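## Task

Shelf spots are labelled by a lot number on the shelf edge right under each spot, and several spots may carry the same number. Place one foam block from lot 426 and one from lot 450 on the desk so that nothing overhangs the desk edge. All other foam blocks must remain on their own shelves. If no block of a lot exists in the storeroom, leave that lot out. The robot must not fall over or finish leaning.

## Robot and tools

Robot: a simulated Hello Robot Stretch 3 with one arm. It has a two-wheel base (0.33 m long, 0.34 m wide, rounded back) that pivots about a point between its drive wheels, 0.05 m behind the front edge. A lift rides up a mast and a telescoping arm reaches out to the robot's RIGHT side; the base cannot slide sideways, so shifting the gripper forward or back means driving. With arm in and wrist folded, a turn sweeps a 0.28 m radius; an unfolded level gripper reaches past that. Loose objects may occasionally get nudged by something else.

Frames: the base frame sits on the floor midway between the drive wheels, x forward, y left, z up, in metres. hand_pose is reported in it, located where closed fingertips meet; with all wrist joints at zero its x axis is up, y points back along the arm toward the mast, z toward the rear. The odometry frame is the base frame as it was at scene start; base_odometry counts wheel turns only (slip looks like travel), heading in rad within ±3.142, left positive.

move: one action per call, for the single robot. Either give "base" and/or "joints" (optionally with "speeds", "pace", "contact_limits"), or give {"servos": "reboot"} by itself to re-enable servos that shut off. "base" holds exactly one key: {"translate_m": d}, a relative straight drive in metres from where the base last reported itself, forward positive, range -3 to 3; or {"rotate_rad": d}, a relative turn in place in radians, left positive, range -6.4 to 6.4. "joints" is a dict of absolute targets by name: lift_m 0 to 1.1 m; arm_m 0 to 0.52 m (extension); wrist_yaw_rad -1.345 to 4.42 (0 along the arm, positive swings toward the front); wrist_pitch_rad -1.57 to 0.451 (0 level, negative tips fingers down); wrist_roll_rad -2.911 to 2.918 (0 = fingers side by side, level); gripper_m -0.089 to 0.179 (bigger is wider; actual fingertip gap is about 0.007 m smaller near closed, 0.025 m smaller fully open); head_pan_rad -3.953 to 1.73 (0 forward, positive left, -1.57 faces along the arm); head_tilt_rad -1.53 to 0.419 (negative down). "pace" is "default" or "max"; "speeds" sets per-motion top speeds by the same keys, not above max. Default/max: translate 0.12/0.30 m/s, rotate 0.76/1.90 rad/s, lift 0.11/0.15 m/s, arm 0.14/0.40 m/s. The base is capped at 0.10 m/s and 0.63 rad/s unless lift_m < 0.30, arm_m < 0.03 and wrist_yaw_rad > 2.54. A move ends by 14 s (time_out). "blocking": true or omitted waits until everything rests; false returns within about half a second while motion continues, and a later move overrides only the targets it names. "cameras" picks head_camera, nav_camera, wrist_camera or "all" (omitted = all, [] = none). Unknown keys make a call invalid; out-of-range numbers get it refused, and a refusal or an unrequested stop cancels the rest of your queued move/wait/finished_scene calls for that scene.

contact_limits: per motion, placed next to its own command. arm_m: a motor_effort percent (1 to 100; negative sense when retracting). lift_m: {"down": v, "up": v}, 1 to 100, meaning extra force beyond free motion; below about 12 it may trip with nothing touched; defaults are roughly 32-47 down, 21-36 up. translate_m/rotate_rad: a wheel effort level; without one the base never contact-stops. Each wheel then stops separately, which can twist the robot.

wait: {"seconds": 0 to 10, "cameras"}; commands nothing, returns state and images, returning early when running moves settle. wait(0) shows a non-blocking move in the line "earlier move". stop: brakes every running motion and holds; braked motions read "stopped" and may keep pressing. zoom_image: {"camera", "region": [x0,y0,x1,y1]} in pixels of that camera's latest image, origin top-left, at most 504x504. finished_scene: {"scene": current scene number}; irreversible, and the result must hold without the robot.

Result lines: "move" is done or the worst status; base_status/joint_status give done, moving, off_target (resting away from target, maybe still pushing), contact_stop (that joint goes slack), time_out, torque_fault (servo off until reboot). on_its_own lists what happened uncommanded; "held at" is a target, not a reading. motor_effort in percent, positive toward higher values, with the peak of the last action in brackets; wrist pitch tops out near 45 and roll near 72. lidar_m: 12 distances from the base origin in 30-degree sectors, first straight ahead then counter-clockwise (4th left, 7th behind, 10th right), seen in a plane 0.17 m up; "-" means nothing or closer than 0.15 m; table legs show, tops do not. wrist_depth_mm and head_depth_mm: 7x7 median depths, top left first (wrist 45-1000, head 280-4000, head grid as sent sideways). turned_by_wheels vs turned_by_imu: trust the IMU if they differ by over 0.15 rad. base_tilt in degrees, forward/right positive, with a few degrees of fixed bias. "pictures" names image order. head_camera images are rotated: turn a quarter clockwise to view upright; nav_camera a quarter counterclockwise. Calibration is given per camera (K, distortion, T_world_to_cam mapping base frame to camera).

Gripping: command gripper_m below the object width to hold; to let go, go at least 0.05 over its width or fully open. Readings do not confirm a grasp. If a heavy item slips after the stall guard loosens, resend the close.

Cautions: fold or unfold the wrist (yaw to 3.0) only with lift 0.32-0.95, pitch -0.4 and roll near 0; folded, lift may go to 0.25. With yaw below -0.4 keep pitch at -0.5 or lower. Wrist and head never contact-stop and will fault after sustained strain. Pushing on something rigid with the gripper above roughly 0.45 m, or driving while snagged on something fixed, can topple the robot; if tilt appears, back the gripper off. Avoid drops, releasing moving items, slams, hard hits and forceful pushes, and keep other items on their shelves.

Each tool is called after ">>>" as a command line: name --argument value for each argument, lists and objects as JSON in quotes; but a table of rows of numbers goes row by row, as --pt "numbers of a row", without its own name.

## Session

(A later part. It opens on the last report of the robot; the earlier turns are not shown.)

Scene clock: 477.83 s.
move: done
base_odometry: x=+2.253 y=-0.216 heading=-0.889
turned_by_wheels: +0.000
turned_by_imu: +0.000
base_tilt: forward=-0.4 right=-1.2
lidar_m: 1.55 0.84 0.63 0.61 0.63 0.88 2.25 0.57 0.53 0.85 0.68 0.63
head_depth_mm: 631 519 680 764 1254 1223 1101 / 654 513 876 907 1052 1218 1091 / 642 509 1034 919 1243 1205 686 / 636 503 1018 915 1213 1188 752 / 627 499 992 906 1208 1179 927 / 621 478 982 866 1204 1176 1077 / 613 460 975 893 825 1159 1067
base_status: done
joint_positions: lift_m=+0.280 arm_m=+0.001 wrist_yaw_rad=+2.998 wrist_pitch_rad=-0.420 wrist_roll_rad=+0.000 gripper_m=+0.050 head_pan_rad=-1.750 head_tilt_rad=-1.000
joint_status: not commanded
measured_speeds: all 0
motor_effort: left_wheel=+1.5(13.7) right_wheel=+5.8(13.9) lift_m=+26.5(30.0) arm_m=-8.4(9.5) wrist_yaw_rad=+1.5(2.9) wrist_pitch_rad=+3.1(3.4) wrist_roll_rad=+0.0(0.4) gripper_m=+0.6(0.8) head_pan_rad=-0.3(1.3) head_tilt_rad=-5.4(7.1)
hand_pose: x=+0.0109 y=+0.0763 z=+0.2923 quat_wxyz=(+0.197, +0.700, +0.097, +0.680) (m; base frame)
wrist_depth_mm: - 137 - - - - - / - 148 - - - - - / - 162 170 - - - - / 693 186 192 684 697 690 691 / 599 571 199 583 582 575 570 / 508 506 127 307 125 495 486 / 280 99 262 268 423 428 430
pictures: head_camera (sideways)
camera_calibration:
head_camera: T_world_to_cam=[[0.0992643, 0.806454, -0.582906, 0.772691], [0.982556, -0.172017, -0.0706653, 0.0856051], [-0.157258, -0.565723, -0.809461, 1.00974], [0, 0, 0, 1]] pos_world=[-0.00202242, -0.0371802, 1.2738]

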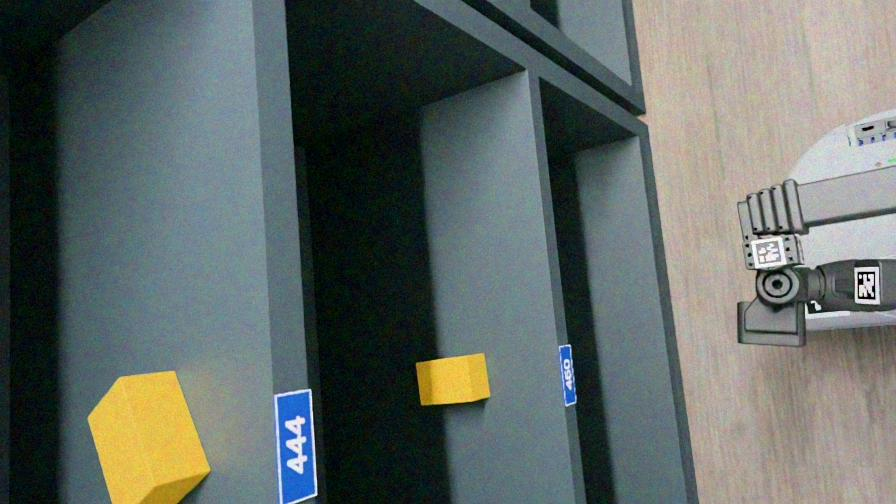

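>>> move --base '{"translate_m":0.075}' --joints '{"lift_m":0.7}' --cameras '[]'

>>> move --joints '{"wrist_yaw_rad":0.0}' --cameras '[]'

>>> move --joints '{"wrist_pitch_rad":-0.6,"gripper_m":0.17}' --cameras '["wrist_camera"]'

Scene clock: 503.33 s.
move: done
base_odometry: x=+2.300 y=-0.275 heading=-0.889
turned_by_wheels: +0.000
turned_by_imu: +0.000
base_tilt: forward=-0.2 right=-1.2
lidar_m: 1.47 0.84 0.62 0.61 0.63 0.87 1.48 0.58 0.61 0.85 0.58 0.58
head_depth_mm: 659 519 827 879 1031 1230 1070 / 652 513 1012 931 1137 338 309 / 643 509 1029 920 850 351 944 / 636 502 1022 916 1210 376 399 / 632 480 993 870 839 395 414 / 620 474 983 902 832 1153 1073 / 615 489 975 895 826 1153 1064
base_status: done
joint_positions: lift_m=+0.700 arm_m=+0.001 wrist_yaw_rad=+2.998 wrist_pitch_rad=-0.420 wrist_roll_rad=+0.000 gripper_m=+0.050 head_pan_rad=-1.750 head_tilt_rad=-1.000
joint_status: all done
measured_speeds: all 0
motor_effort: left_wheel=+1.5(7.8) right_wheel=+11.1(13.2) lift_m=+28.6(31.9) arm_m=-7.7(9.1) wrist_yaw_rad=+1.3(3.0) wrist_pitch_rad=+3.2(3.3) wrist_roll_rad=+0.2(0.3) gripper_m=+0.3(0.8) head_pan_rad=+1.2(1.9) head_tilt_rad=-4.9(6.6)
hand_pose: x=+0.0109 y=+0.0763 z=+0.7123 quat_wxyz=(+0.197, +0.700, +0.097, +0.680) (m; base frame)
wrist_depth_mm: - 137 - - - - - / - 148 - - - - - / - 162 170 - - - - / - 178 188 - - - - / - - 197 - 149 - - / - - 127 943 124 989 984 / 881 99 283 875 854 855 857
pictures: none
No camera images: "cameras" was empty.

Scene clock: 505.83 s.
move: done
base_odometry: x=+2.300 y=-0.275 heading=-0.889
turned_by_wheels: +0.000
turned_by_imu: +0.000
base_tilt: forward=-0.2 right=-1.2
lidar_m: 1.47 0.84 0.62 0.60 0.63 0.88 1.47 0.58 0.61 0.85 0.58 0.58
head_depth_mm: 660 519 826 878 1033 1231 1071 / 652 513 1011 926 1134 338 310 / 643 509 1026 919 847 351 944 / 637 503 1018 913 823 375 949 / 628 480 992 874 490 1147 1036 / 621 474 986 899 1196 1174 1072 / 612 488 977 892 827 1158 1067
base_status: not commanded
joint_positions: lift_m=+0.700 arm_m=+0.001 wrist_yaw_rad=+0.003 wrist_pitch_rad=-0.420 wrist_roll_rad=+0.000 gripper_m=+0.050 head_pan_rad=-1.750 head_tilt_rad=-1.000
joint_status: all done
measured_speeds: all 0
motor_effort: left_wheel=+1.2(1.7) right_wheel=+11.1(11.9) lift_m=+30.3(30.3) arm_m=-8.3(8.8) wrist_yaw_rad=-2.5(6.2) wrist_pitch_rad=+3.1(3.3) wrist_roll_rad=+0.2(0.3) gripper_m=+0.8(1.0) head_pan_rad=+1.6(2.2) head_tilt_rad=-5.8(6.4)
hand_pose: x=-0.0208 y=-0.3697 z=+0.7123 quat_wxyz=(+0.692, +0.149, -0.691, -0.147) (m; base frame)
wrist_depth_mm: - - - - - - 530 / - - - - - - 570 / - - - - - - 588 / 534 - - - - - - / - - - - 147 - - / - - 126 - 124 - - / 322 99 310 309 308 313 313
pictures: none
No camera images: "cameras" was empty.

Scene clock: 507.57 s.
move: done
base_odometry: x=+2.300 y=-0.275 heading=-0.889
turned_by_wheels: +0.000
turned_by_imu: +0.000
base_tilt: forward=-0.4 right=-1.2
lidar_m: 1.47 0.84 0.62 0.61 0.63 0.88 1.47 0.58 0.60 0.85 0.58 0.58
head_depth_mm: 659 518 829 880 1037 1229 1069 / 652 513 1012 927 1145 338 309 / 646 509 1029 919 846 351 941 / 636 503 1024 916 823 376 934 / 628 481 990 871 580 1146 1033 / 619 473 986 902 831 1174 1077 / 612 488 977 894 824 1159 1069
base_status: not commanded
joint_positions: lift_m=+0.700 arm_m=+0.001 wrist_yaw_rad=+0.003 wrist_pitch_rad=-0.609 wrist_roll_rad=+0.000 gripper_m=+0.170 head_pan_rad=-1.750 head_tilt_rad=-1.000
joint_status: all done
measured_speeds: all 0
motor_effort: left_wheel=+1.4(1.6) right_wheel=+10.6(11.6) lift_m=+26.2(29.8) arm_m=-7.5(8.6) wrist_yaw_rad=-3.4(4.6) wrist_pitch_rad=+1.2(4.3) wrist_roll_rad=+0.0(0.3) gripper_m=+0.4(82.2) head_pan_rad=+1.9(2.5) head_tilt_rad=-5.3(6.2)
hand_pose: x=-0.0210 y=-0.3419 z=+0.6723 quat_wxyz=(+0.675, +0.213, -0.674, -0.211) (m; base frame)
wrist_depth_mm: - - - - - - 564 / - - - - - - - / - - - - - - - / - - - - - - - / - 144 - 330 320 140 323 / 117 126 317 314 312 303 302 / - 668 - - - - 106
pictures: wrist_camera
camera_calibration:
wrist_camera: T_world_to_cam=[[-0.99891, -0.0341099, -0.0318577, -0.00455131], [-0.00279315, 0.725032, -0.68871, 0.743401], [0.0465897, -0.68787, -0.724337, 0.418933], [0, 0, 0, 1]] pos_world=[-0.0219879, -0.250973, 0.815291]

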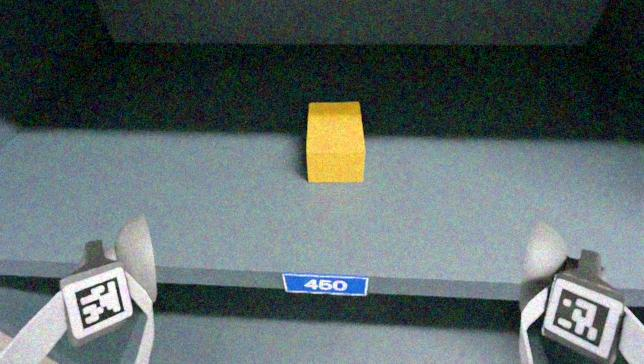

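>>> move --joints '{"arm_m":0.232}' --contact_limits '{"arm_m":35}' --cameras '["wrist_camera"]'

Scene clock: 516.93 s.
move: done
base_odometry: x=+2.300 y=-0.275 heading=-0.889
turned_by_wheels: +0.000
turned_by_imu: +0.000
base_tilt: forward=-0.2 right=-1.2
lidar_m: 1.47 0.84 0.62 0.60 0.63 0.88 1.47 0.58 0.61 0.85 0.58 0.58
head_depth_mm: 659 519 824 880 1037 1228 1069 / 653 513 1016 926 868 338 310 / 646 508 1027 454 400 1151 943 / 635 501 490 517 1230 1193 948 / 626 480 488 539 1205 1180 1034 / 620 474 981 886 1198 1169 1074 / 611 489 977 894 826 1160 1065
base_status: not commanded
joint_positions: lift_m=+0.700 arm_m=+0.232 wrist_yaw_rad=+0.003 wrist_pitch_rad=-0.610 wrist_roll_rad=+0.000 gripper_m=+0.170 head_pan_rad=-1.750 head_tilt_rad=-1.000
joint_status: all done
measured_speeds: all 0
motor_effort: left_wheel=+1.5(1.6) right_wheel=+10.9(11.8) lift_m=+27.6(28.0) arm_m=+12.8(14.4) wrist_yaw_rad=-3.2(4.4) wrist_pitch_rad=+1.4(1.5) wrist_roll_rad=+0.0(0.3) gripper_m=+0.8(1.2) head_pan_rad=+3.1(3.8) head_tilt_rad=-4.5(6.1)
contact_limits: arm_m 35 (drawing in: default 31, maximum 55; extending or still: default 39, maximum 69)
hand_pose: x=-0.0210 y=-0.5732 z=+0.6722 quat_wxyz=(+0.675, +0.213, -0.674, -0.212) (m; base frame)
wrist_depth_mm: 389 383 378 372 367 358 354 / - - - - 391 391 386 / - - - - - - - / - - - - - - - / - 144 324 328 326 316 320 / 122 141 303 307 298 290 292 / 116 267 271 - 269 263 106
pictures: wrist_camera
camera_calibration:
wrist_camera: T_world_to_cam=[[-0.99891, -0.034015, -0.0319508, -0.0123259], [-0.00269325, 0.725522, -0.688193, 0.910923], [0.0465899, -0.687357, -0.724824, 0.260331], [0, 0, 0, 1]] pos_world=[-0.0219879, -0.482374, 0.815192]

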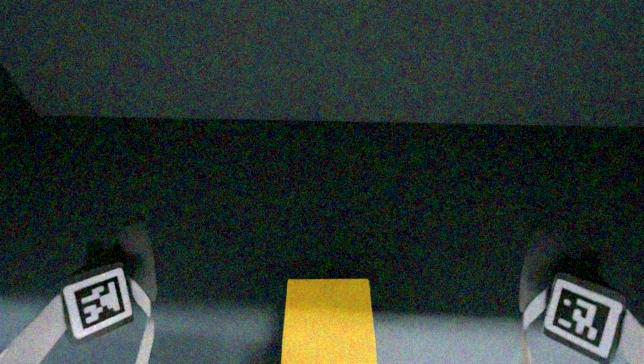

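>>> move --joints '{"lift_m":0.582}' --speeds '{"lift_m":0.05}' --contact_limits '{"lift_m":{"down":15}}' --cameras '["wrist_camera"]'

>>> move --joints '{"gripper_m":0.04}' --cameras '["wrist_camera"]'

Scene clock: 528.97 s.
move: done
base_odometry: x=+2.300 y=-0.275 heading=-0.889
turned_by_wheels: +0.000
turned_by_imu: +0.000
base_tilt: forward=-0.2 right=-1.2
lidar_m: 1.47 0.84 0.62 0.60 0.63 0.88 1.48 0.58 0.61 0.85 0.58 0.58
head_depth_mm: 658 518 825 878 1035 1229 1102 / 651 513 1013 928 1184 1215 424 / 642 507 1033 918 534 460 431 / 636 502 1020 601 1212 1196 946 / 629 480 987 701 1202 1183 1030 / 620 474 981 897 1192 1177 1073 / 612 488 973 895 825 1154 1075
base_status: not commanded
joint_positions: lift_m=+0.582 arm_m=+0.232 wrist_yaw_rad=+0.003 wrist_pitch_rad=-0.610 wrist_roll_rad=+0.000 gripper_m=+0.170 head_pan_rad=-1.750 head_tilt_rad=-1.000
joint_status: all done
measured_speeds: all 0
motor_effort: left_wheel=+1.4(1.6) right_wheel=+10.8(11.9) lift_m=+23.6(27.3) arm_m=+8.9(10.8) wrist_yaw_rad=-3.3(4.7) wrist_pitch_rad=+1.4(1.6) wrist_roll_rad=+0.0(0.5) gripper_m=+0.7(1.1) head_pan_rad=+3.4(4.1) head_tilt_rad=-3.9(5.2)
contact_limits: arm_m 35 (drawing in: default 31, maximum 55; extending or still: default 39, maximum 69); lift_m down 15 (down: maximum 72; up: maximum 65)
hand_pose: x=-0.0210 y=-0.5732 z=+0.5541 quat_wxyz=(+0.675, +0.214, -0.674, -0.212) (m; base frame)
wrist_depth_mm: 382 376 370 364 357 351 347 / 312 308 304 309 306 303 300 / 267 266 262 259 258 254 251 / 228 227 225 165 220 220 217 / 199 198 197 141 189 192 191 / 123 141 171 126 166 168 170 / - 156 118 113 117 152 106
pictures: wrist_camera
camera_calibration:
wrist_camera: T_world_to_cam=[[-0.998915, -0.0339383, -0.0318867, -0.0161037], [-0.00269483, 0.725717, -0.687988, 0.829668], [0.0464899, -0.687155, -0.725021, 0.175035], [0, 0, 0, 1]] pos_world=[-0.0219878, -0.482374, 0.697192]

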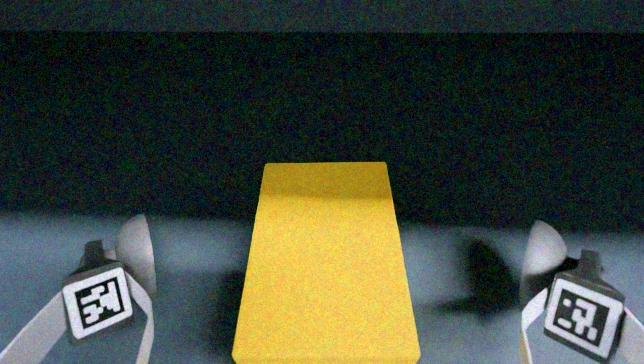

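Scene clock: 530.80 s.
move: done
base_odometry: x=+2.300 y=-0.275 heading=-0.889
turned_by_wheels: +0.000
turned_by_imu: +0.000
base_tilt: forward=-0.3 right=-1.0
lidar_m: 1.47 0.84 0.62 0.60 0.63 0.88 1.47 0.58 0.61 0.85 0.58 0.58
head_depth_mm: 660 518 826 880 1031 1225 1098 / 653 514 1013 929 1184 1213 424 / 644 508 1029 920 535 459 432 / 636 503 1021 600 1214 1192 950 / 628 481 991 703 1209 1185 1033 / 618 475 980 895 1194 1178 1072 / 612 488 974 896 826 1152 1073
base_status: not commanded
joint_positions: lift_m=+0.582 arm_m=+0.232 wrist_yaw_rad=+0.003 wrist_pitch_rad=-0.608 wrist_roll_rad=+0.000 gripper_m=+0.041 head_pan_rad=-1.750 head_tilt_rad=-1.000
joint_status: all done
measured_speeds: all 0
motor_effort: left_wheel=+1.4(1.7) right_wheel=+8.6(11.5) lift_m=+23.4(24.3) arm_m=+7.0(8.9) wrist_yaw_rad=-2.6(4.1) wrist_pitch_rad=+1.2(1.5) wrist_roll_rad=+0.0(0.3) gripper_m=-12.6(86.6) head_pan_rad=+3.3(4.1) head_tilt_rad=-3.7(4.9)
contact_limits: arm_m 35 (drawing in: default 31, maximum 55; extending or still: default 39, maximum 69); lift_m down 15 (down: maximum 72; up: maximum 65)
hand_pose: x=-0.0210 y=-0.5735 z=+0.5545 quat_wxyz=(+0.675, +0.213, -0.674, -0.211) (m; base frame)
wrist_depth_mm: 382 379 369 363 355 353 348 / 313 310 306 312 309 306 302 / 270 266 264 261 260 256 254 / 231 228 227 162 222 220 217 / 201 199 158 142 147 193 192 / 179 177 128 126 127 172 171 / - 117 152 113 113 149 154
pictures: wrist_camera
camera_calibration:
wrist_camera: T_world_to_cam=[[-0.99891, -0.0340675, -0.0318968, -0.0161527], [-0.00269599, 0.72445, -0.689322, 0.830122], [0.0465911, -0.688485, -0.723752, 0.173657], [0, 0, 0, 1]] pos_world=[-0.0219879, -0.482372, 0.697391]

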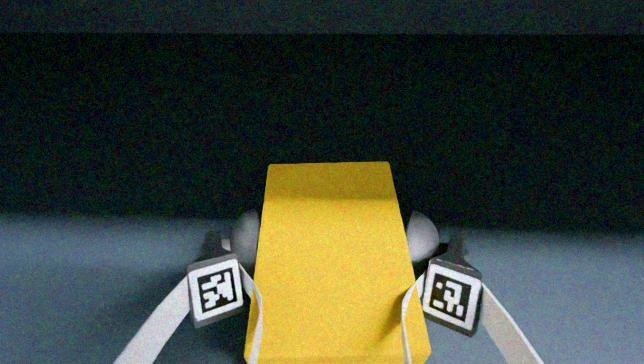

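>>> move --joints '{"lift_m":0.72}' --speeds '{"lift_m":0.06}' --cameras '[]'

>>> move --joints '{"arm_m":0.0}' --speeds '{"arm_m":0.12}' --cameras '[]'

>>> move --joints '{"wrist_yaw_rad":1.57,"head_pan_rad":-0.7,"head_tilt_rad":-0.6}' --speeds '{"wrist_yaw_rad":0.9}' --cameras '["wrist_camera","nav_camera"]'

>>> move --base '{"translate_m":0.95}' --cameras '["wrist_camera"]'

Scene clock: 546.07 s.
move: done
base_odometry: x=+2.300 y=-0.275 heading=-0.889
turned_by_wheels: +0.000
turned_by_imu: +0.000
base_tilt: forward=-0.2 right=-1.3
lidar_m: 1.47 0.84 0.62 0.61 0.63 0.88 1.47 0.58 0.61 0.85 0.58 0.58
head_depth_mm: 658 518 825 876 1035 1226 298 / 652 512 1014 923 853 320 296 / 643 508 1007 423 379 1166 954 / 636 502 468 505 1231 1189 951 / 626 480 469 532 1199 1180 1031 / 619 474 980 896 1197 1181 1078 / 612 488 976 898 827 1155 1067
base_status: not commanded
joint_positions: lift_m=+0.720 arm_m=+0.232 wrist_yaw_rad=+0.002 wrist_pitch_rad=-0.611 wrist_roll_rad=+0.000 gripper_m=+0.041 head_pan_rad=-1.750 head_tilt_rad=-1.000
joint_status: all done
measured_speeds: all 0
motor_effort: left_wheel=+1.1(1.5) right_wheel=+9.0(9.6) lift_m=+27.2(32.6) arm_m=+4.4(6.0) wrist_yaw_rad=-2.6(4.6) wrist_pitch_rad=+1.6(1.7) wrist_roll_rad=+0.0(0.3) gripper_m=-10.9(12.6) head_pan_rad=+3.3(4.0) head_tilt_rad=-3.5(5.1)
contact_limits: arm_m 35 (drawing in: default 31, maximum 55; extending or still: default 39, maximum 69)
hand_pose: x=-0.0211 y=-0.5730 z=+0.6920 quat_wxyz=(+0.675, +0.214, -0.674, -0.212) (m; base frame)
wrist_depth_mm: 390 384 381 373 363 361 354 / - - - - 394 391 386 / - - - - - - - / - - - 152 154 - - / - - 152 141 144 - - / 320 320 128 126 127 316 313 / 295 114 127 115 119 274 284
pictures: none
No camera images: "cameras" was empty.

Scene clock: 549.13 s.
move: done
base_odometry: x=+2.300 y=-0.275 heading=-0.889
turned_by_wheels: +0.000
turned_by_imu: +0.000
base_tilt: forward=-0.4 right=-1.2
lidar_m: 1.47 0.84 0.62 0.60 0.63 0.88 1.47 0.58 0.61 0.85 0.58 0.58
head_depth_mm: 660 519 827 881 1036 1225 298 / 650 515 1015 925 1085 319 296 / 645 509 1032 920 832 335 952 / 636 503 1019 912 519 353 947 / 628 480 987 907 492 1146 1036 / 618 474 987 902 1191 1174 1070 / 614 489 977 896 826 1164 1064
base_status: not commanded
joint_positions: lift_m=+0.720 arm_m=+0.001 wrist_yaw_rad=+0.002 wrist_pitch_rad=-0.611 wrist_roll_rad=+0.000 gripper_m=+0.041 head_pan_rad=-1.750 head_tilt_rad=-1.000
joint_status: all done
measured_speeds: all 0
motor_effort: left_wheel=+1.0(1.5) right_wheel=+8.9(9.4) lift_m=+26.9(26.9) arm_m=-11.6(14.2) wrist_yaw_rad=-1.9(4.4) wrist_pitch_rad=+1.8(1.8) wrist_roll_rad=+0.1(0.3) gripper_m=-10.8(11.7) head_pan_rad=+2.9(3.8) head_tilt_rad=-4.0(4.5)
hand_pose: x=-0.0211 y=-0.3415 z=+0.6919 quat_wxyz=(+0.675, +0.214, -0.674, -0.212) (m; base frame)
wrist_depth_mm: - - - - - - 564 / - - - - - - 554 / 494 - - - - - - / - - - 151 153 - - / - - 152 141 144 - - / - - 128 126 127 318 319 / - 97 118 116 115 121 -
pictures: none
No camera images: "cameras" was empty.

Scene clock: 551.53 s.
move: done
base_odometry: x=+2.300 y=-0.275 heading=-0.889
turned_by_wheels: +0.000
turned_by_imu: +0.000
base_tilt: forward=-0.3 right=-1.3
lidar_m: 1.47 0.84 0.62 0.60 0.64 0.88 1.47 0.58 0.61 0.85 0.58 0.58
head_depth_mm: 537 612 716 609 507 891 740 / 486 548 628 604 886 883 750 / 463 507 562 604 757 854 1090 / 1556 1704 1887 2114 1718 1362 1072 / 1435 1579 1749 1967 1830 1480 1226 / 1344 1458 1600 1779 1812 1465 1220 / 1257 1362 1477 1634 1742 1457 1212
base_status: not commanded
joint_positions: lift_m=+0.720 arm_m=+0.001 wrist_yaw_rad=+1.567 wrist_pitch_rad=-0.611 wrist_roll_rad=+0.000 gripper_m=+0.041 head_pan_rad=-0.696 head_tilt_rad=-0.595
joint_status: all done
measured_speeds: all 0
motor_effort: left_wheel=+1.2(1.7) right_wheel=+8.6(9.6) lift_m=+29.4(29.4) arm_m=-11.7(12.8) wrist_yaw_rad=+2.3(6.3) wrist_pitch_rad=+1.6(1.8) wrist_roll_rad=+0.1(0.3) gripper_m=-11.3(11.4) head_pan_rad=-2.9(4.3) head_tilt_rad=-5.1(6.4)
hand_pose: x=+0.1746 y=-0.1464 z=+0.6919 quat_wxyz=(+0.628, +0.627, -0.327, +0.325) (m; base frame)
wrist_depth_mm: - - - - - - - / - - - - - - 357 / - - - - - - 385 / - - - 151 - - - / 931 - 157 141 144 - - / 859 917 128 127 126 - 319 / 805 115 120 116 117 110 -
pictures: nav_camera (sideways), wrist_camera
camera_calibration:
nav_camera: T_world_to_cam=[[0.42413, -0.331929, 0.842577, -1.05583], [-0.627197, -0.77881, 0.00890505, 0.0424374], [0.653252, -0.532239, -0.538502, 0.650023], [0, 0, 0, 1]] pos_world=[0.0497969, 0.0285574, 1.23928]
wrist_camera: T_world_to_cam=[[0.0272517, -0.999118, -0.0319372, -0.122373], [-0.726594, 0.00214386, -0.687064, 0.635095], [0.686527, 0.0419291, -0.725895, 0.554694], [0, 0, 0, 1]] pos_world=[0.083979, -0.146884, 0.835092]

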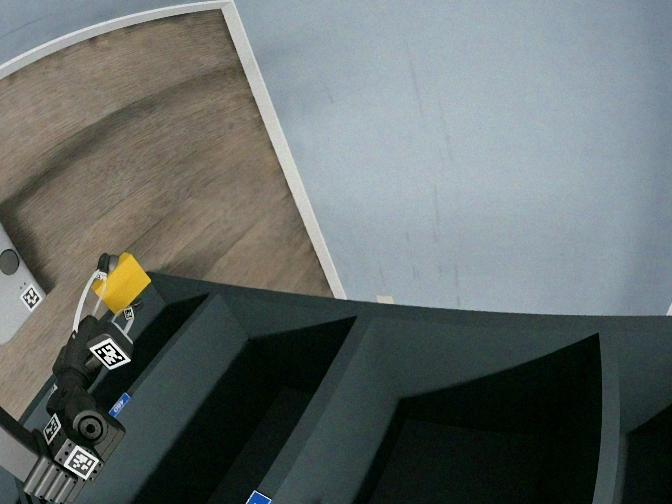

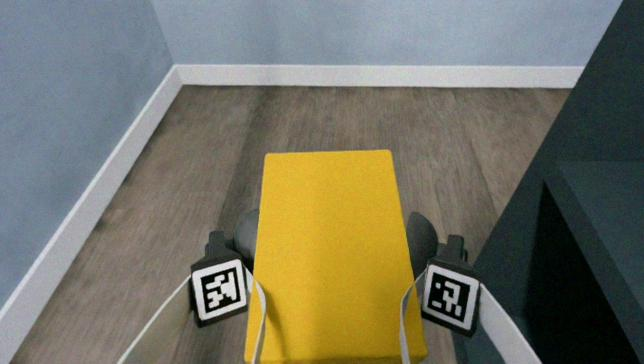

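Scene clock: 562.17 s.
move: done
base_odometry: x=+2.899 y=-1.012 heading=-0.889
turned_by_wheels: +0.000
turned_by_imu: +0.000
base_tilt: forward=-0.3 right=-1.2
lidar_m: 0.53 0.55 0.60 0.58 0.61 0.85 2.34 0.65 0.71 1.91 0.73 0.55
head_depth_mm: 706 808 944 1135 1433 1501 1245 / 640 718 828 971 1184 1403 1241 / 585 650 737 851 1005 1225 1232 / 537 595 663 754 874 1033 1177 / 497 545 604 676 769 895 1061 / 463 504 555 615 692 790 921 / 433 469 512 564 628 706 811
base_status: done
joint_positions: lift_m=+0.720 arm_m=+0.001 wrist_yaw_rad=+1.567 wrist_pitch_rad=-0.611 wrist_roll_rad=+0.000 gripper_m=+0.041 head_pan_rad=-0.700 head_tilt_rad=-0.600
joint_status: not commanded
measured_speeds: all 0
motor_effort: left_wheel=+0.3(9.1) right_wheel=+9.2(13.6) lift_m=+24.4(30.0) arm_m=-9.5(12.3) wrist_yaw_rad=+2.5(3.9) wrist_pitch_rad=+1.7(1.8) wrist_roll_rad=+0.3(0.4) gripper_m=-11.1(11.7) head_pan_rad=-2.5(3.8) head_tilt_rad=-5.4(6.2)
hand_pose: x=+0.1746 y=-0.1464 z=+0.6919 quat_wxyz=(+0.628, +0.627, -0.327, +0.325) (m; base frame)
wrist_depth_mm: - - - - - - - / - - - - - - - / - - - - - - - / - - - 151 154 - - / - - 153 142 145 - - / 873 906 127 126 126 826 861 / 833 115 120 115 117 783 785
pictures: wrist_camera
camera_calibration:
wrist_camera: T_world_to_cam=[[0.0273237, -0.999119, -0.031868, -0.122437], [-0.726591, 0.00204405, -0.687067, 0.635083], [0.686527, 0.0419282, -0.725895, 0.554694], [0, 0, 0, 1]] pos_world=[0.083979, -0.146884, 0.835092]

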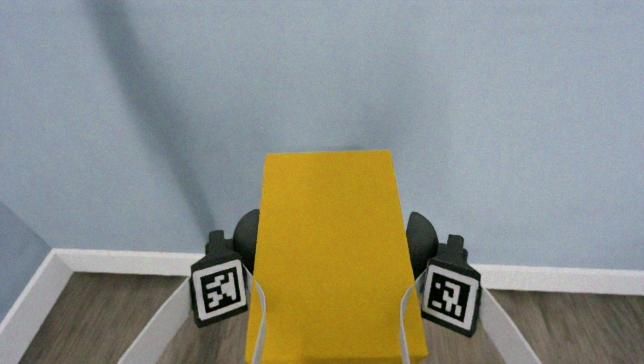

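>>> move --base '{"rotate_rad":-1.6}' --speeds '{"rotate_rad":0.5}' --cameras '[]'

>>> move --base '{"translate_m":0.95}' --cameras '[]'

>>> move --base '{"translate_m":0.95}' --cameras '["nav_camera"]'

Scene clock: 574.17 s.
move: done
base_odometry: x=+2.899 y=-1.012 heading=-2.489
turned_by_wheels: -1.600
turned_by_imu: -1.575
base_tilt: forward=-0.3 right=-1.2
lidar_m: 2.00 0.75 0.55 0.53 0.55 0.61 0.59 0.61 0.84 2.33 0.65 0.70
head_depth_mm: 1226 1342 929 1493 1250 1462 1252 / 515 1209 845 1409 1145 1405 1237 / 545 589 640 712 827 997 1199 / 609 664 729 810 913 1040 1174 / 692 760 849 961 1109 1300 1216 / 808 2769 3136 2294 1809 1456 1221 / 2751 2864 3099 2366 1796 1445 1214
base_status: done
joint_positions: lift_m=+0.720 arm_m=+0.001 wrist_yaw_rad=+1.567 wrist_pitch_rad=-0.611 wrist_roll_rad=+0.000 gripper_m=+0.041 head_pan_rad=-0.700 head_tilt_rad=-0.600
joint_status: not commanded
measured_speeds: all 0
motor_effort: left_wheel=+8.0(11.7) right_wheel=-9.8(13.8) lift_m=+26.1(26.2) arm_m=-11.4(13.0) wrist_yaw_rad=+1.3(3.8) wrist_pitch_rad=+1.6(1.8) wrist_roll_rad=+0.1(0.3) gripper_m=-10.9(11.5) head_pan_rad=-3.1(4.0) head_tilt_rad=-4.7(5.5)
hand_pose: x=+0.1746 y=-0.1464 z=+0.6919 quat_wxyz=(+0.628, +0.627, -0.327, +0.325) (m; base frame)
wrist_depth_mm: - - - - - - - / - - - - - - - / - - - - - - - / - - - 151 - - - / - - 157 141 144 - - / 884 920 128 126 127 614 - / 817 114 120 115 117 764 780
pictures: none
No camera images: "cameras" was empty.

Scene clock: 584.80 s.
move: done
base_odometry: x=+2.145 y=-1.589 heading=-2.489
turned_by_wheels: +0.000
turned_by_imu: +0.000
base_tilt: forward=-0.2 right=-1.2
lidar_m: 1.97 0.74 0.54 0.52 0.54 0.75 1.52 0.70 0.51 0.50 2.21 1.96
head_depth_mm: 3142 3611 3813 2519 1871 1500 1244 / 2834 3162 3402 2481 1868 1490 1240 / 2604 2782 2846 2460 1857 1476 1232 / 2371 2558 2240 2424 1828 1461 1230 / 2213 2376 2418 2447 1835 1469 1221 / 2055 2231 1996 2203 1799 1461 1209 / 1928 2066 2266 2375 1798 1455 1211
base_status: done
joint_positions: lift_m=+0.720 arm_m=+0.001 wrist_yaw_rad=+1.567 wrist_pitch_rad=-0.611 wrist_roll_rad=+0.000 gripper_m=+0.041 head_pan_rad=-0.700 head_tilt_rad=-0.600
joint_status: not commanded
measured_speeds: all 0
motor_effort: left_wheel=+3.5(12.3) right_wheel=+5.8(10.3) lift_m=+26.7(27.8) arm_m=-5.7(12.3) wrist_yaw_rad=+1.7(3.6) wrist_pitch_rad=+1.7(1.8) wrist_roll_rad=-0.1(0.5) gripper_m=-11.2(11.7) head_pan_rad=-2.7(3.7) head_tilt_rad=-4.5(5.6)
hand_pose: x=+0.1746 y=-0.1464 z=+0.6919 quat_wxyz=(+0.628, +0.627, -0.327, +0.325) (m; base frame)
wrist_depth_mm: - - - - - - - / - - - - - - - / - - - - - - - / - - - 151 - - - / - - 157 142 144 976 975 / - 936 128 126 127 871 863 / 806 114 120 116 117 766 787
pictures: none
No camera images: "cameras" was empty.

Scene clock: 595.43 s.
move: done
base_odometry: x=+1.390 y=-2.166 heading=-2.489
turned_by_wheels: +0.000
turned_by_imu: +0.000
base_tilt: forward=-0.3 right=-1.2
lidar_m: 1.28 0.73 0.53 0.52 0.54 0.74 2.09 1.13 1.44 3.73 1.19 1.22
head_depth_mm: 1815 2080 1726 1257 1876 1488 1244 / 1636 1854 1705 1121 1868 1490 1236 / 1486 1656 1679 1233 1788 1467 1234 / 1365 1514 1575 1833 1711 1474 1227 / 1261 1387 1487 1717 1800 1467 1214 / 1177 1287 1403 1567 1700 1457 1212 / 1099 1189 1297 1425 1588 1451 1211
base_status: done
joint_positions: lift_m=+0.720 arm_m=+0.001 wrist_yaw_rad=+1.567 wrist_pitch_rad=-0.611 wrist_roll_rad=+0.000 gripper_m=+0.041 head_pan_rad=-0.700 head_tilt_rad=-0.600
joint_status: not commanded
measured_speeds: all 0
motor_effort: left_wheel=+3.2(9.9) right_wheel=+5.8(10.7) lift_m=+28.4(29.0) arm_m=+0.8(5.8) wrist_yaw_rad=+1.1(3.6) wrist_pitch_rad=+1.6(1.8) wrist_roll_rad=+0.0(0.5) gripper_m=-11.4(11.6) head_pan_rad=-3.3(3.7) head_tilt_rad=-3.1(4.9)
hand_pose: x=+0.1746 y=-0.1464 z=+0.6919 quat_wxyz=(+0.628, +0.627, -0.327, +0.325) (m; base frame)
wrist_depth_mm: - - - - - - - / - - - - - - - / - - - - - - - / - - - 151 - - - / - - 157 141 144 986 977 / - 922 128 127 127 858 863 / 809 115 120 115 117 774 782
pictures: nav_camera (sideways)
camera_calibration:
nav_camera: T_world_to_cam=[[0.426052, -0.336573, 0.839761, -1.05222], [-0.630521, -0.776122, 0.00882701, 0.0425395], [0.648786, -0.533248, -0.542885, 0.655781], [0, 0, 0, 1]] pos_world=[0.0496614, 0.0285597, 1.23925]

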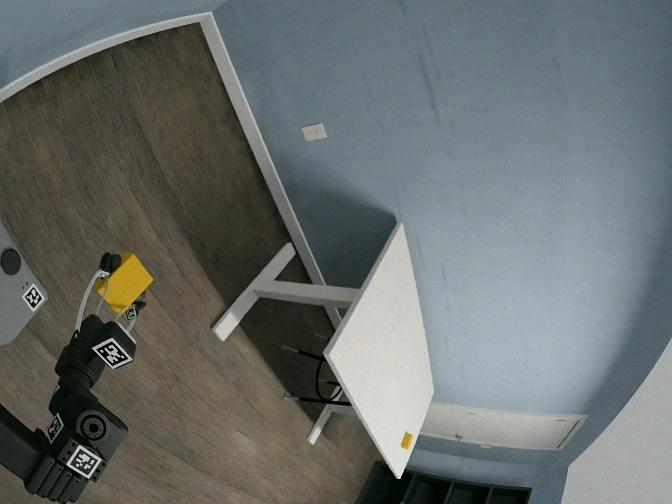

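>>> move --base '{"translate_m":0.06}' --cameras '[]'

>>> move --base '{"rotate_rad":1.6}' --speeds '{"rotate_rad":0.5}' --joints '{"head_pan_rad":-1.57,"lift_m":0.94}' --cameras '[]'

>>> move --base '{"translate_m":-1.0}' --cameras '["nav_camera"]'

Scene clock: 613.50 s.
move: done
base_odometry: x=+1.343 y=-2.203 heading=-2.489
turned_by_wheels: +0.000
turned_by_imu: +0.000
base_tilt: forward=-0.3 right=-1.3
lidar_m: 1.22 0.73 0.54 0.52 0.53 0.74 2.08 1.18 1.52 3.74 1.15 1.26
head_depth_mm: 1724 1982 1735 1136 1808 1493 1242 / 1557 1768 1702 1121 1797 1488 1248 / 1417 1573 1658 1234 1677 1476 1230 / 1304 1440 1551 1788 1782 1471 1227 / 1202 1326 1430 1631 1759 1461 1220 / 1121 1215 1337 1486 1631 1453 1208 / 1049 1132 1230 1354 1502 1446 1203
base_status: done
joint_positions: lift_m=+0.720 arm_m=+0.001 wrist_yaw_rad=+1.567 wrist_pitch_rad=-0.611 wrist_roll_rad=+0.000 gripper_m=+0.041 head_pan_rad=-0.700 head_tilt_rad=-0.600
joint_status: not commanded
measured_speeds: all 0
motor_effort: left_wheel=+6.9(9.7) right_wheel=+4.5(9.8) lift_m=+29.1(29.8) arm_m=+3.7(3.8) wrist_yaw_rad=+1.1(3.1) wrist_pitch_rad=+1.6(1.8) wrist_roll_rad=+0.1(0.4) gripper_m=-11.7(11.7) head_pan_rad=-2.6(3.5) head_tilt_rad=-3.8(4.0)
hand_pose: x=+0.1746 y=-0.1464 z=+0.6919 quat_wxyz=(+0.628, +0.627, -0.327, +0.325) (m; base frame)
wrist_depth_mm: - - - - - - - / - - - - - - - / - - - - - - - / - - - 152 - - - / - - 157 142 145 960 981 / - 925 128 126 127 863 861 / 816 114 120 115 117 764 780
pictures: none
No camera images: "cameras" was empty.

Scene clock: 617.67 s.
move: done
base_odometry: x=+1.343 y=-2.203 heading=-0.889
turned_by_wheels: +1.600
turned_by_imu: +1.575
base_tilt: forward=-0.4 right=-1.2
lidar_m: 0.51 0.54 0.75 2.21 1.35 1.55 3.74 1.15 1.26 1.22 0.71 0.53
head_depth_mm: 992 1093 1204 1357 1520 - - / 994 1093 1213 1359 1559 - - / 997 1094 1217 1366 1545 - - / 1003 1102 1230 1373 1560 1464 - / 1001 1096 1225 1380 1567 1477 1252 / 998 1103 1225 1382 1565 1457 1275 / 1005 1103 1230 1355 1513 1412 -
base_status: done
joint_positions: lift_m=+0.940 arm_m=+0.001 wrist_yaw_rad=+1.567 wrist_pitch_rad=-0.612 wrist_roll_rad=+0.000 gripper_m=+0.041 head_pan_rad=-1.570 head_tilt_rad=-0.600
joint_status: all done
measured_speeds: all 0
motor_effort: left_wheel=-8.8(12.2) right_wheel=+8.8(12.3) lift_m=+27.5(32.4) arm_m=-2.5(4.3) wrist_yaw_rad=+2.0(3.2) wrist_pitch_rad=+1.9(2.0) wrist_roll_rad=+0.2(0.3) gripper_m=-11.6(11.7) head_pan_rad=+3.8(5.4) head_tilt_rad=-2.8(4.1)
hand_pose: x=+0.1745 y=-0.1464 z=+0.9117 quat_wxyz=(+0.628, +0.627, -0.327, +0.325) (m; base frame)
wrist_depth_mm: - - - - - - - / - - - - - - - / - - - - - - - / - - - 151 154 - - / - - 152 142 144 - - / - - 128 127 127 - - / - 114 124 115 117 955 969
pictures: none
No camera images: "cameras" was empty.

Scene clock: 628.80 s.
move: done
base_odometry: x=+0.712 y=-1.426 heading=-0.889
turned_by_wheels: +0.000
turned_by_imu: -0.001
base_tilt: forward=-0.4 right=-1.3
lidar_m: 1.51 1.57 1.12 1.09 1.14 1.58 2.77 0.79 0.79 0.75 1.25 1.55
head_depth_mm: 980 1069 1192 1133 876 - - / 979 1073 1187 1126 867 - - / 978 1073 1195 1113 829 - - / 981 1071 1197 1104 825 656 - / 985 1077 1201 1091 818 652 1222 / 984 1082 1203 1273 812 649 1272 / 985 1083 1208 1356 1489 645 -
base_status: done
joint_positions: lift_m=+0.940 arm_m=+0.001 wrist_yaw_rad=+1.567 wrist_pitch_rad=-0.612 wrist_roll_rad=+0.000 gripper_m=+0.041 head_pan_rad=-1.570 head_tilt_rad=-0.600
joint_status: not commanded
measured_speeds: all 0
motor_effort: left_wheel=-7.6(12.5) right_wheel=-3.9(11.7) lift_m=+24.3(28.5) arm_m=-10.0(12.8) wrist_yaw_rad=+0.5(3.2) wrist_pitch_rad=+1.8(2.0) wrist_roll_rad=+0.1(0.3) gripper_m=-11.0(11.7) head_pan_rad=+3.8(4.2) head_tilt_rad=-2.5(3.6)
hand_pose: x=+0.1745 y=-0.1464 z=+0.9117 quat_wxyz=(+0.628, +0.627, -0.327, +0.325) (m; base frame)
wrist_depth_mm: - - - - - - - / - - - - - - - / - - - - - - - / - - - 152 - - - / - - 157 142 145 - - / - - 128 126 127 - - / - 114 125 115 117 961 -
pictures: nav_camera (sideways)
camera_calibration:
nav_camera: T_world_to_cam=[[0.0175176, -0.54265, 0.839777, -1.04974], [-0.999788, -0.0185747, 0.00885269, 0.0448003], [0.0107947, -0.839754, -0.54286, 0.659666], [0, 0, 0, 1]] pos_world=[0.0560587, -0.0148498, 1.23925]

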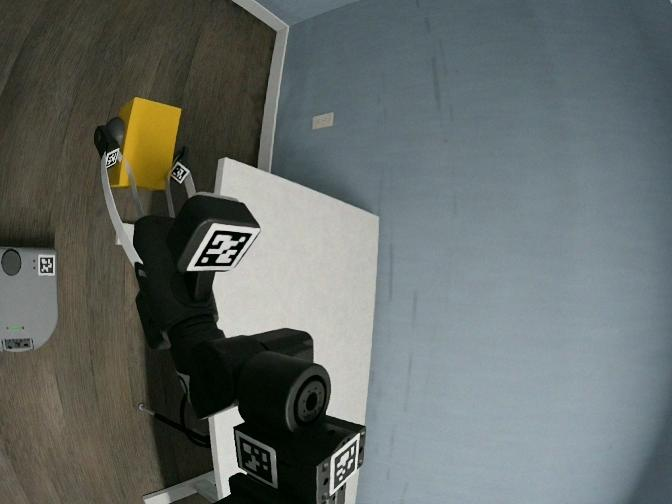

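>>> move --joints '{"wrist_yaw_rad":0.0}' --speeds '{"wrist_yaw_rad":0.9}' --cameras '[]'

>>> move --joints '{"arm_m":0.26,"lift_m":0.81}' --contact_limits '{"arm_m":35,"lift_m":{"down":14}}' --cameras '["wrist_camera"]'

>>> move --joints '{"lift_m":0.762}' --speeds '{"lift_m":0.03}' --contact_limits '{"lift_m":{"down":13}}' --cameras '["wrist_camera"]'

Scene clock: 642.93 s.
move: done
base_odometry: x=+0.712 y=-1.426 heading=-0.889
turned_by_wheels: +0.000
turned_by_imu: +0.000
base_tilt: forward=-0.3 right=-1.2
lidar_m: 1.50 1.58 1.12 1.09 1.13 1.58 2.77 0.79 0.80 0.75 1.25 1.55
head_depth_mm: 976 1072 1192 1136 874 - - / 978 1068 1194 1119 863 - - / 977 1072 1194 1110 857 - - / 980 1075 1197 1102 854 - - / 980 1079 1200 1093 817 621 1194 / 984 1087 1203 1281 811 650 1215 / 989 1083 1199 1357 1480 647 1213
base_status: not commanded
joint_positions: lift_m=+0.940 arm_m=+0.001 wrist_yaw_rad=+0.003 wrist_pitch_rad=-0.612 wrist_roll_rad=+0.000 gripper_m=+0.041 head_pan_rad=-1.570 head_tilt_rad=-0.600
joint_status: all done
measured_speeds: all 0
motor_effort: left_wheel=-7.4(8.1) right_wheel=-4.2(5.0) lift_m=+25.2(25.6) arm_m=-8.6(9.7) wrist_yaw_rad=-2.1(6.7) wrist_pitch_rad=+1.8(1.9) wrist_roll_rad=-0.1(0.3) gripper_m=-11.2(11.5) head_pan_rad=+3.1(3.7) head_tilt_rad=-2.0(2.9)
hand_pose: x=-0.0210 y=-0.3414 z=+0.9117 quat_wxyz=(+0.675, +0.214, -0.673, -0.212) (m; base frame)
wrist_depth_mm: - - - - - - - / - - - - - - - / - - - - - - - / - - - 151 153 - - / - - 153 141 144 - - / - - 128 127 127 - - / - 115 125 116 117 992 962
pictures: none
No camera images: "cameras" was empty.

Scene clock: 646.07 s.
move: done
base_odometry: x=+0.712 y=-1.426 heading=-0.889
turned_by_wheels: +0.000
turned_by_imu: +0.000
base_tilt: forward=-0.2 right=-1.2
lidar_m: 1.50 1.57 1.12 1.09 1.13 1.58 2.77 0.79 0.79 0.75 1.25 1.55
head_depth_mm: 975 1071 1184 1135 843 319 - / 977 1078 1190 1121 398 336 1210 / 979 1072 1194 1111 440 642 1207 / 979 1078 1198 1101 463 638 1223 / 983 1081 1202 1089 814 654 1206 / 987 1080 1201 1277 811 651 1213 / 986 1086 1203 1352 1484 648 1206
base_status: not commanded
joint_positions: lift_m=+0.810 arm_m=+0.260 wrist_yaw_rad=+0.003 wrist_pitch_rad=-0.612 wrist_roll_rad=+0.000 gripper_m=+0.041 head_pan_rad=-1.570 head_tilt_rad=-0.600
joint_status: all done
measured_speeds: all 0
motor_effort: left_wheel=-7.7(8.0) right_wheel=-4.3(5.3) lift_m=+29.6(31.9) arm_m=+12.8(15.3) wrist_yaw_rad=-2.8(4.3) wrist_pitch_rad=+1.8(1.9) wrist_roll_rad=-0.1(0.3) gripper_m=-11.8(11.8) head_pan_rad=+3.6(4.0) head_tilt_rad=-1.8(2.8)
contact_limits: arm_m 35 (drawing in: default 31, maximum 55; extending or still: default 39, maximum 69); lift_m down 14 (down: maximum 72; up: maximum 65)
hand_pose: x=-0.0210 y=-0.6008 z=+0.7817 quat_wxyz=(+0.675, +0.214, -0.673, -0.212) (m; base frame)
wrist_depth_mm: - - - - - - - / - - - - - - - / - - - - - - - / - - - 151 154 - - / - - 153 142 144 - - / - - 128 126 127 - - / - 97 118 115 115 110 -
pictures: wrist_camera
camera_calibration:
wrist_camera: T_world_to_cam=[[-0.998915, -0.0338671, -0.0319593, -0.00968337], [-0.00269192, 0.727177, -0.686445, 1.00596], [0.0464879, -0.685615, -0.726479, 0.323156], [0, 0, 0, 1]] pos_world=[-0.0219878, -0.510277, 0.924993]

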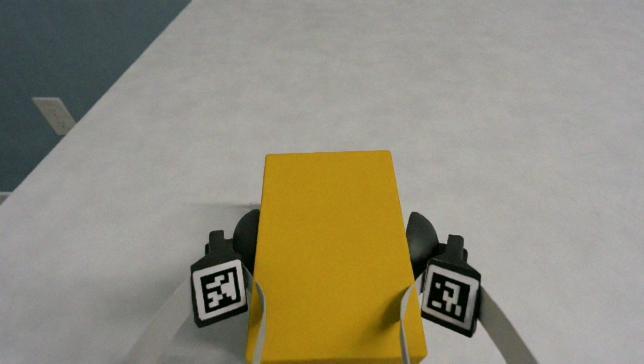

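Scene clock: 648.10 s.
move: done
base_odometry: x=+0.712 y=-1.426 heading=-0.889
turned_by_wheels: +0.000
turned_by_imu: +0.000
base_tilt: forward=-0.3 right=-1.1
lidar_m: 1.50 1.57 1.12 1.08 1.14 1.58 2.77 0.79 0.80 0.75 1.25 1.55
head_depth_mm: 976 1073 1188 1143 841 669 319 / 974 1075 1198 1127 491 377 329 / 977 1075 1194 1110 473 609 1205 / 986 1079 1201 1098 553 608 1230 / 982 1073 1198 1089 818 652 1201 / 984 1082 1203 1285 811 651 1219 / 990 1086 1204 1350 1491 646 1212
base_status: not commanded
joint_positions: lift_m=+0.762 arm_m=+0.260 wrist_yaw_rad=+0.003 wrist_pitch_rad=-0.578 wrist_roll_rad=+0.000 gripper_m=+0.041 head_pan_rad=-1.570 head_tilt_rad=-0.600
joint_status: all done
measured_speeds: all 0
motor_effort: left_wheel=-7.4(7.9) right_wheel=-4.2(5.1) lift_m=+17.0(28.6) arm_m=+10.9(13.0) wrist_yaw_rad=-3.9(4.3) wrist_pitch_rad=-4.5(4.9) wrist_roll_rad=-0.1(0.3) gripper_m=-11.1(11.8) head_pan_rad=+3.7(3.9) head_tilt_rad=-2.1(2.5)
contact_limits: arm_m 35 (drawing in: default 31, maximum 55; extending or still: default 39, maximum 69); lift_m down 13 (down: maximum 72; up: maximum 65)
hand_pose: x=-0.0210 y=-0.6065 z=+0.7406 quat_wxyz=(+0.678, +0.203, -0.677, -0.201) (m; base frame)
wrist_depth_mm: - - - - - - - / - - - - - - - / - - - - - - - / - - - 164 - - - / - - 151 143 146 - - / - - 128 126 127 - - / - 97 116 113 112 102 -
pictures: wrist_camera
camera_calibration:
wrist_camera: T_world_to_cam=[[-0.99892, -0.0347442, -0.0308423, -0.0125573], [-0.00249258, 0.70299, -0.711195, 0.985525], [0.0463917, -0.71035, -0.702318, 0.256523], [0, 0, 0, 1]] pos_world=[-0.0219878, -0.51103, 0.880674]

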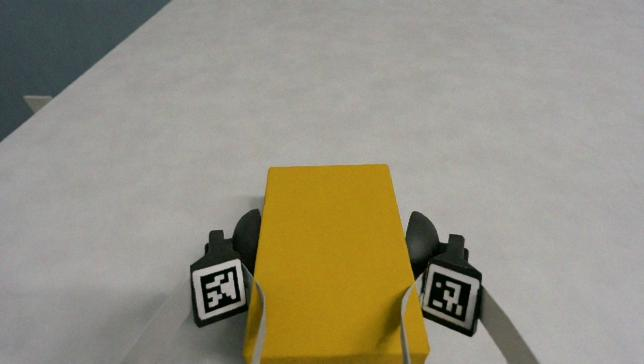

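Contact made. Release.

>>> move --joints '{"gripper_m":0.17}' --cameras '[]'

>>> move --joints '{"lift_m":0.9}' --cameras '["wrist_camera"]'

>>> move --joints '{"arm_m":0.0}' --cameras '["nav_camera"]'

Scene clock: 654.57 s.
move: done
base_odometry: x=+0.712 y=-1.426 heading=-0.889
turned_by_wheels: +0.000
turned_by_imu: +0.000
base_tilt: forward=-0.4 right=-1.3
lidar_m: 1.50 1.57 1.13 1.09 1.14 1.58 2.76 0.79 0.79 0.75 1.25 1.55
head_depth_mm: 978 1077 1187 1134 843 668 319 / 976 1074 1194 1123 779 376 328 / 977 1080 1192 1112 473 609 1204 / 981 1078 1194 1101 552 606 1227 / 988 1078 1200 1088 817 654 1201 / 987 1082 1201 1281 810 651 1213 / 989 1081 1205 1349 1486 649 1206
base_status: not commanded
joint_positions: lift_m=+0.762 arm_m=+0.260 wrist_yaw_rad=+0.002 wrist_pitch_rad=-0.609 wrist_roll_rad=-0.001 gripper_m=+0.170 head_pan_rad=-1.570 head_tilt_rad=-0.600
joint_status: all done
measured_speeds: all 0
motor_effort: left_wheel=-6.5(7.6) right_wheel=-2.8(4.7) lift_m=+28.8(29.8) arm_m=+7.8(9.1) wrist_yaw_rad=-2.3(3.9) wrist_pitch_rad=+1.3(5.0) wrist_roll_rad=+0.3(0.3) gripper_m=+0.7(83.7) head_pan_rad=+3.0(3.9) head_tilt_rad=-0.8(2.5)
contact_limits: arm_m 35 (drawing in: default 31, maximum 55; extending or still: default 39, maximum 69); lift_m down 13 (down: maximum 72; up: maximum 65)
hand_pose: x=-0.0212 y=-0.6013 z=+0.7344 quat_wxyz=(+0.675, +0.213, -0.674, -0.212) (m; base frame)
wrist_depth_mm: - - - - - - - / - - - - - - - / - - - - - - - / - - - 148 151 - - / - 143 - 137 133 - - / - 124 - 119 118 - - / - - 112 111 111 - 106
pictures: none
No camera images: "cameras" was empty.

Scene clock: 656.67 s.
move: done
base_odometry: x=+0.712 y=-1.426 heading=-0.889
turned_by_wheels: +0.000
turned_by_imu: +0.000
base_tilt: forward=-0.3 right=-1.2
lidar_m: 1.50 1.57 1.12 1.08 1.13 1.58 2.77 0.79 0.79 0.75 1.25 1.56
head_depth_mm: 974 1068 1182 1083 - - 1216 / 973 1071 1185 392 754 667 1213 / 976 1075 1175 392 748 663 1203 / 979 1076 1194 419 709 659 1230 / 980 1084 1198 1093 790 654 1208 / 988 1081 1203 1282 813 653 1218 / 984 1082 1200 1353 1480 646 1214
base_status: not commanded
joint_positions: lift_m=+0.900 arm_m=+0.260 wrist_yaw_rad=+0.002 wrist_pitch_rad=-0.610 wrist_roll_rad=-0.001 gripper_m=+0.170 head_pan_rad=-1.570 head_tilt_rad=-0.600
joint_status: all done
measured_speeds: all 0
motor_effort: left_wheel=-6.6(7.1) right_wheel=-3.6(4.3) lift_m=+29.5(33.3) arm_m=+6.2(8.0) wrist_yaw_rad=-1.8(3.3) wrist_pitch_rad=+1.4(1.5) wrist_roll_rad=+0.2(0.3) gripper_m=+0.9(1.1) head_pan_rad=+3.2(4.1) head_tilt_rad=-1.3(2.5)
contact_limits: arm_m 35 (drawing in: default 31, maximum 55; extending or still: default 39, maximum 69)
hand_pose: x=-0.0212 y=-0.6012 z=+0.8722 quat_wxyz=(+0.675, +0.213, -0.674, -0.212) (m; base frame)
wrist_depth_mm: - - - - - - - / - - - - - - - / - - - - - - - / - - - - - - - / - 143 - - - - - / 123 124 - - - - - / - - - - - - 106
pictures: wrist_camera
camera_calibration:
wrist_camera: T_world_to_cam=[[-0.998958, -0.0328834, -0.031656, -0.00670981], [-0.00208219, 0.725642, -0.688069, 1.06883], [0.045597, -0.687286, -0.724954, 0.386201], [0, 0, 0, 1]] pos_world=[-0.0220869, -0.510375, 1.01519]

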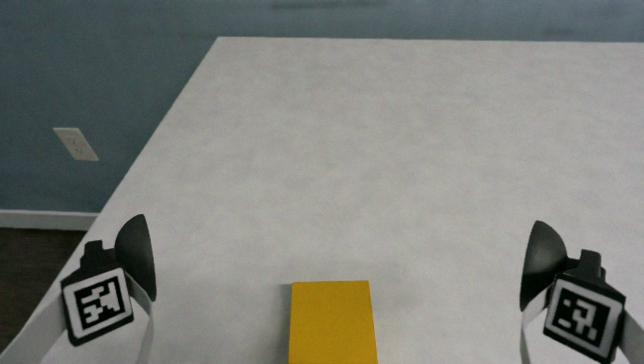

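Scene clock: 659.80 s.
move: done
base_odometry: x=+0.712 y=-1.426 heading=-0.889
turned_by_wheels: +0.000
turned_by_imu: +0.000
base_tilt: forward=-0.4 right=-1.1
lidar_m: 1.50 1.57 1.12 1.09 1.14 1.58 2.78 0.79 0.79 0.75 1.25 1.56
head_depth_mm: 972 1071 1185 1137 839 711 - / 974 1075 1197 1129 835 705 - / 977 1074 1192 1118 828 627 - / 983 1079 1195 1100 798 292 305 / 982 1077 1203 1090 820 653 1147 / 984 1084 1197 1291 811 651 1217 / 985 1082 1202 1354 1486 646 1207
base_status: not commanded
joint_positions: lift_m=+0.900 arm_m=+0.001 wrist_yaw_rad=+0.002 wrist_pitch_rad=-0.610 wrist_roll_rad=-0.001 gripper_m=+0.170 head_pan_rad=-1.570 head_tilt_rad=-0.600
joint_status: all done
measured_speeds: all 0
motor_effort: left_wheel=-6.5(7.0) right_wheel=-3.7(4.3) lift_m=+25.7(29.6) arm_m=-12.0(14.1) wrist_yaw_rad=-2.5(3.6) wrist_pitch_rad=+1.4(1.5) wrist_roll_rad=+0.1(0.4) gripper_m=+0.5(1.2) head_pan_rad=+3.1(3.9) head_tilt_rad=-1.4(2.4)
hand_pose: x=-0.0213 y=-0.3417 z=+0.8721 quat_wxyz=(+0.675, +0.213, -0.674, -0.212) (m; base frame)
wrist_depth_mm: - - - - - - - / - - - - - - - / - - - - - - - / - 437 - - - - - / - 143 - - - - - / 123 127 - - - - - / 116 973 980 943 980 941 106
pictures: nav_camera (sideways)
camera_calibration:
nav_camera: T_world_to_cam=[[0.0175176, -0.54265, 0.839777, -1.04974], [-0.999788, -0.0185747, 0.00885269, 0.0448003], [0.0107947, -0.839754, -0.54286, 0.659666], [0, 0, 0, 1]] pos_world=[0.0560587, -0.0148498, 1.23925]

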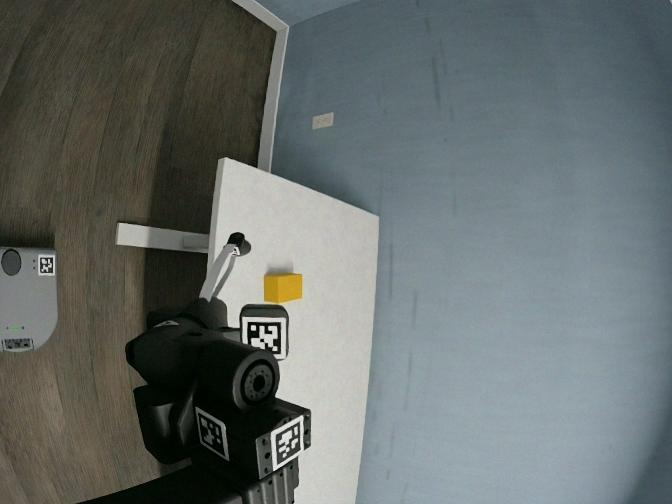

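>>> finished_scene --scene 3

The scene is finished: the task was done.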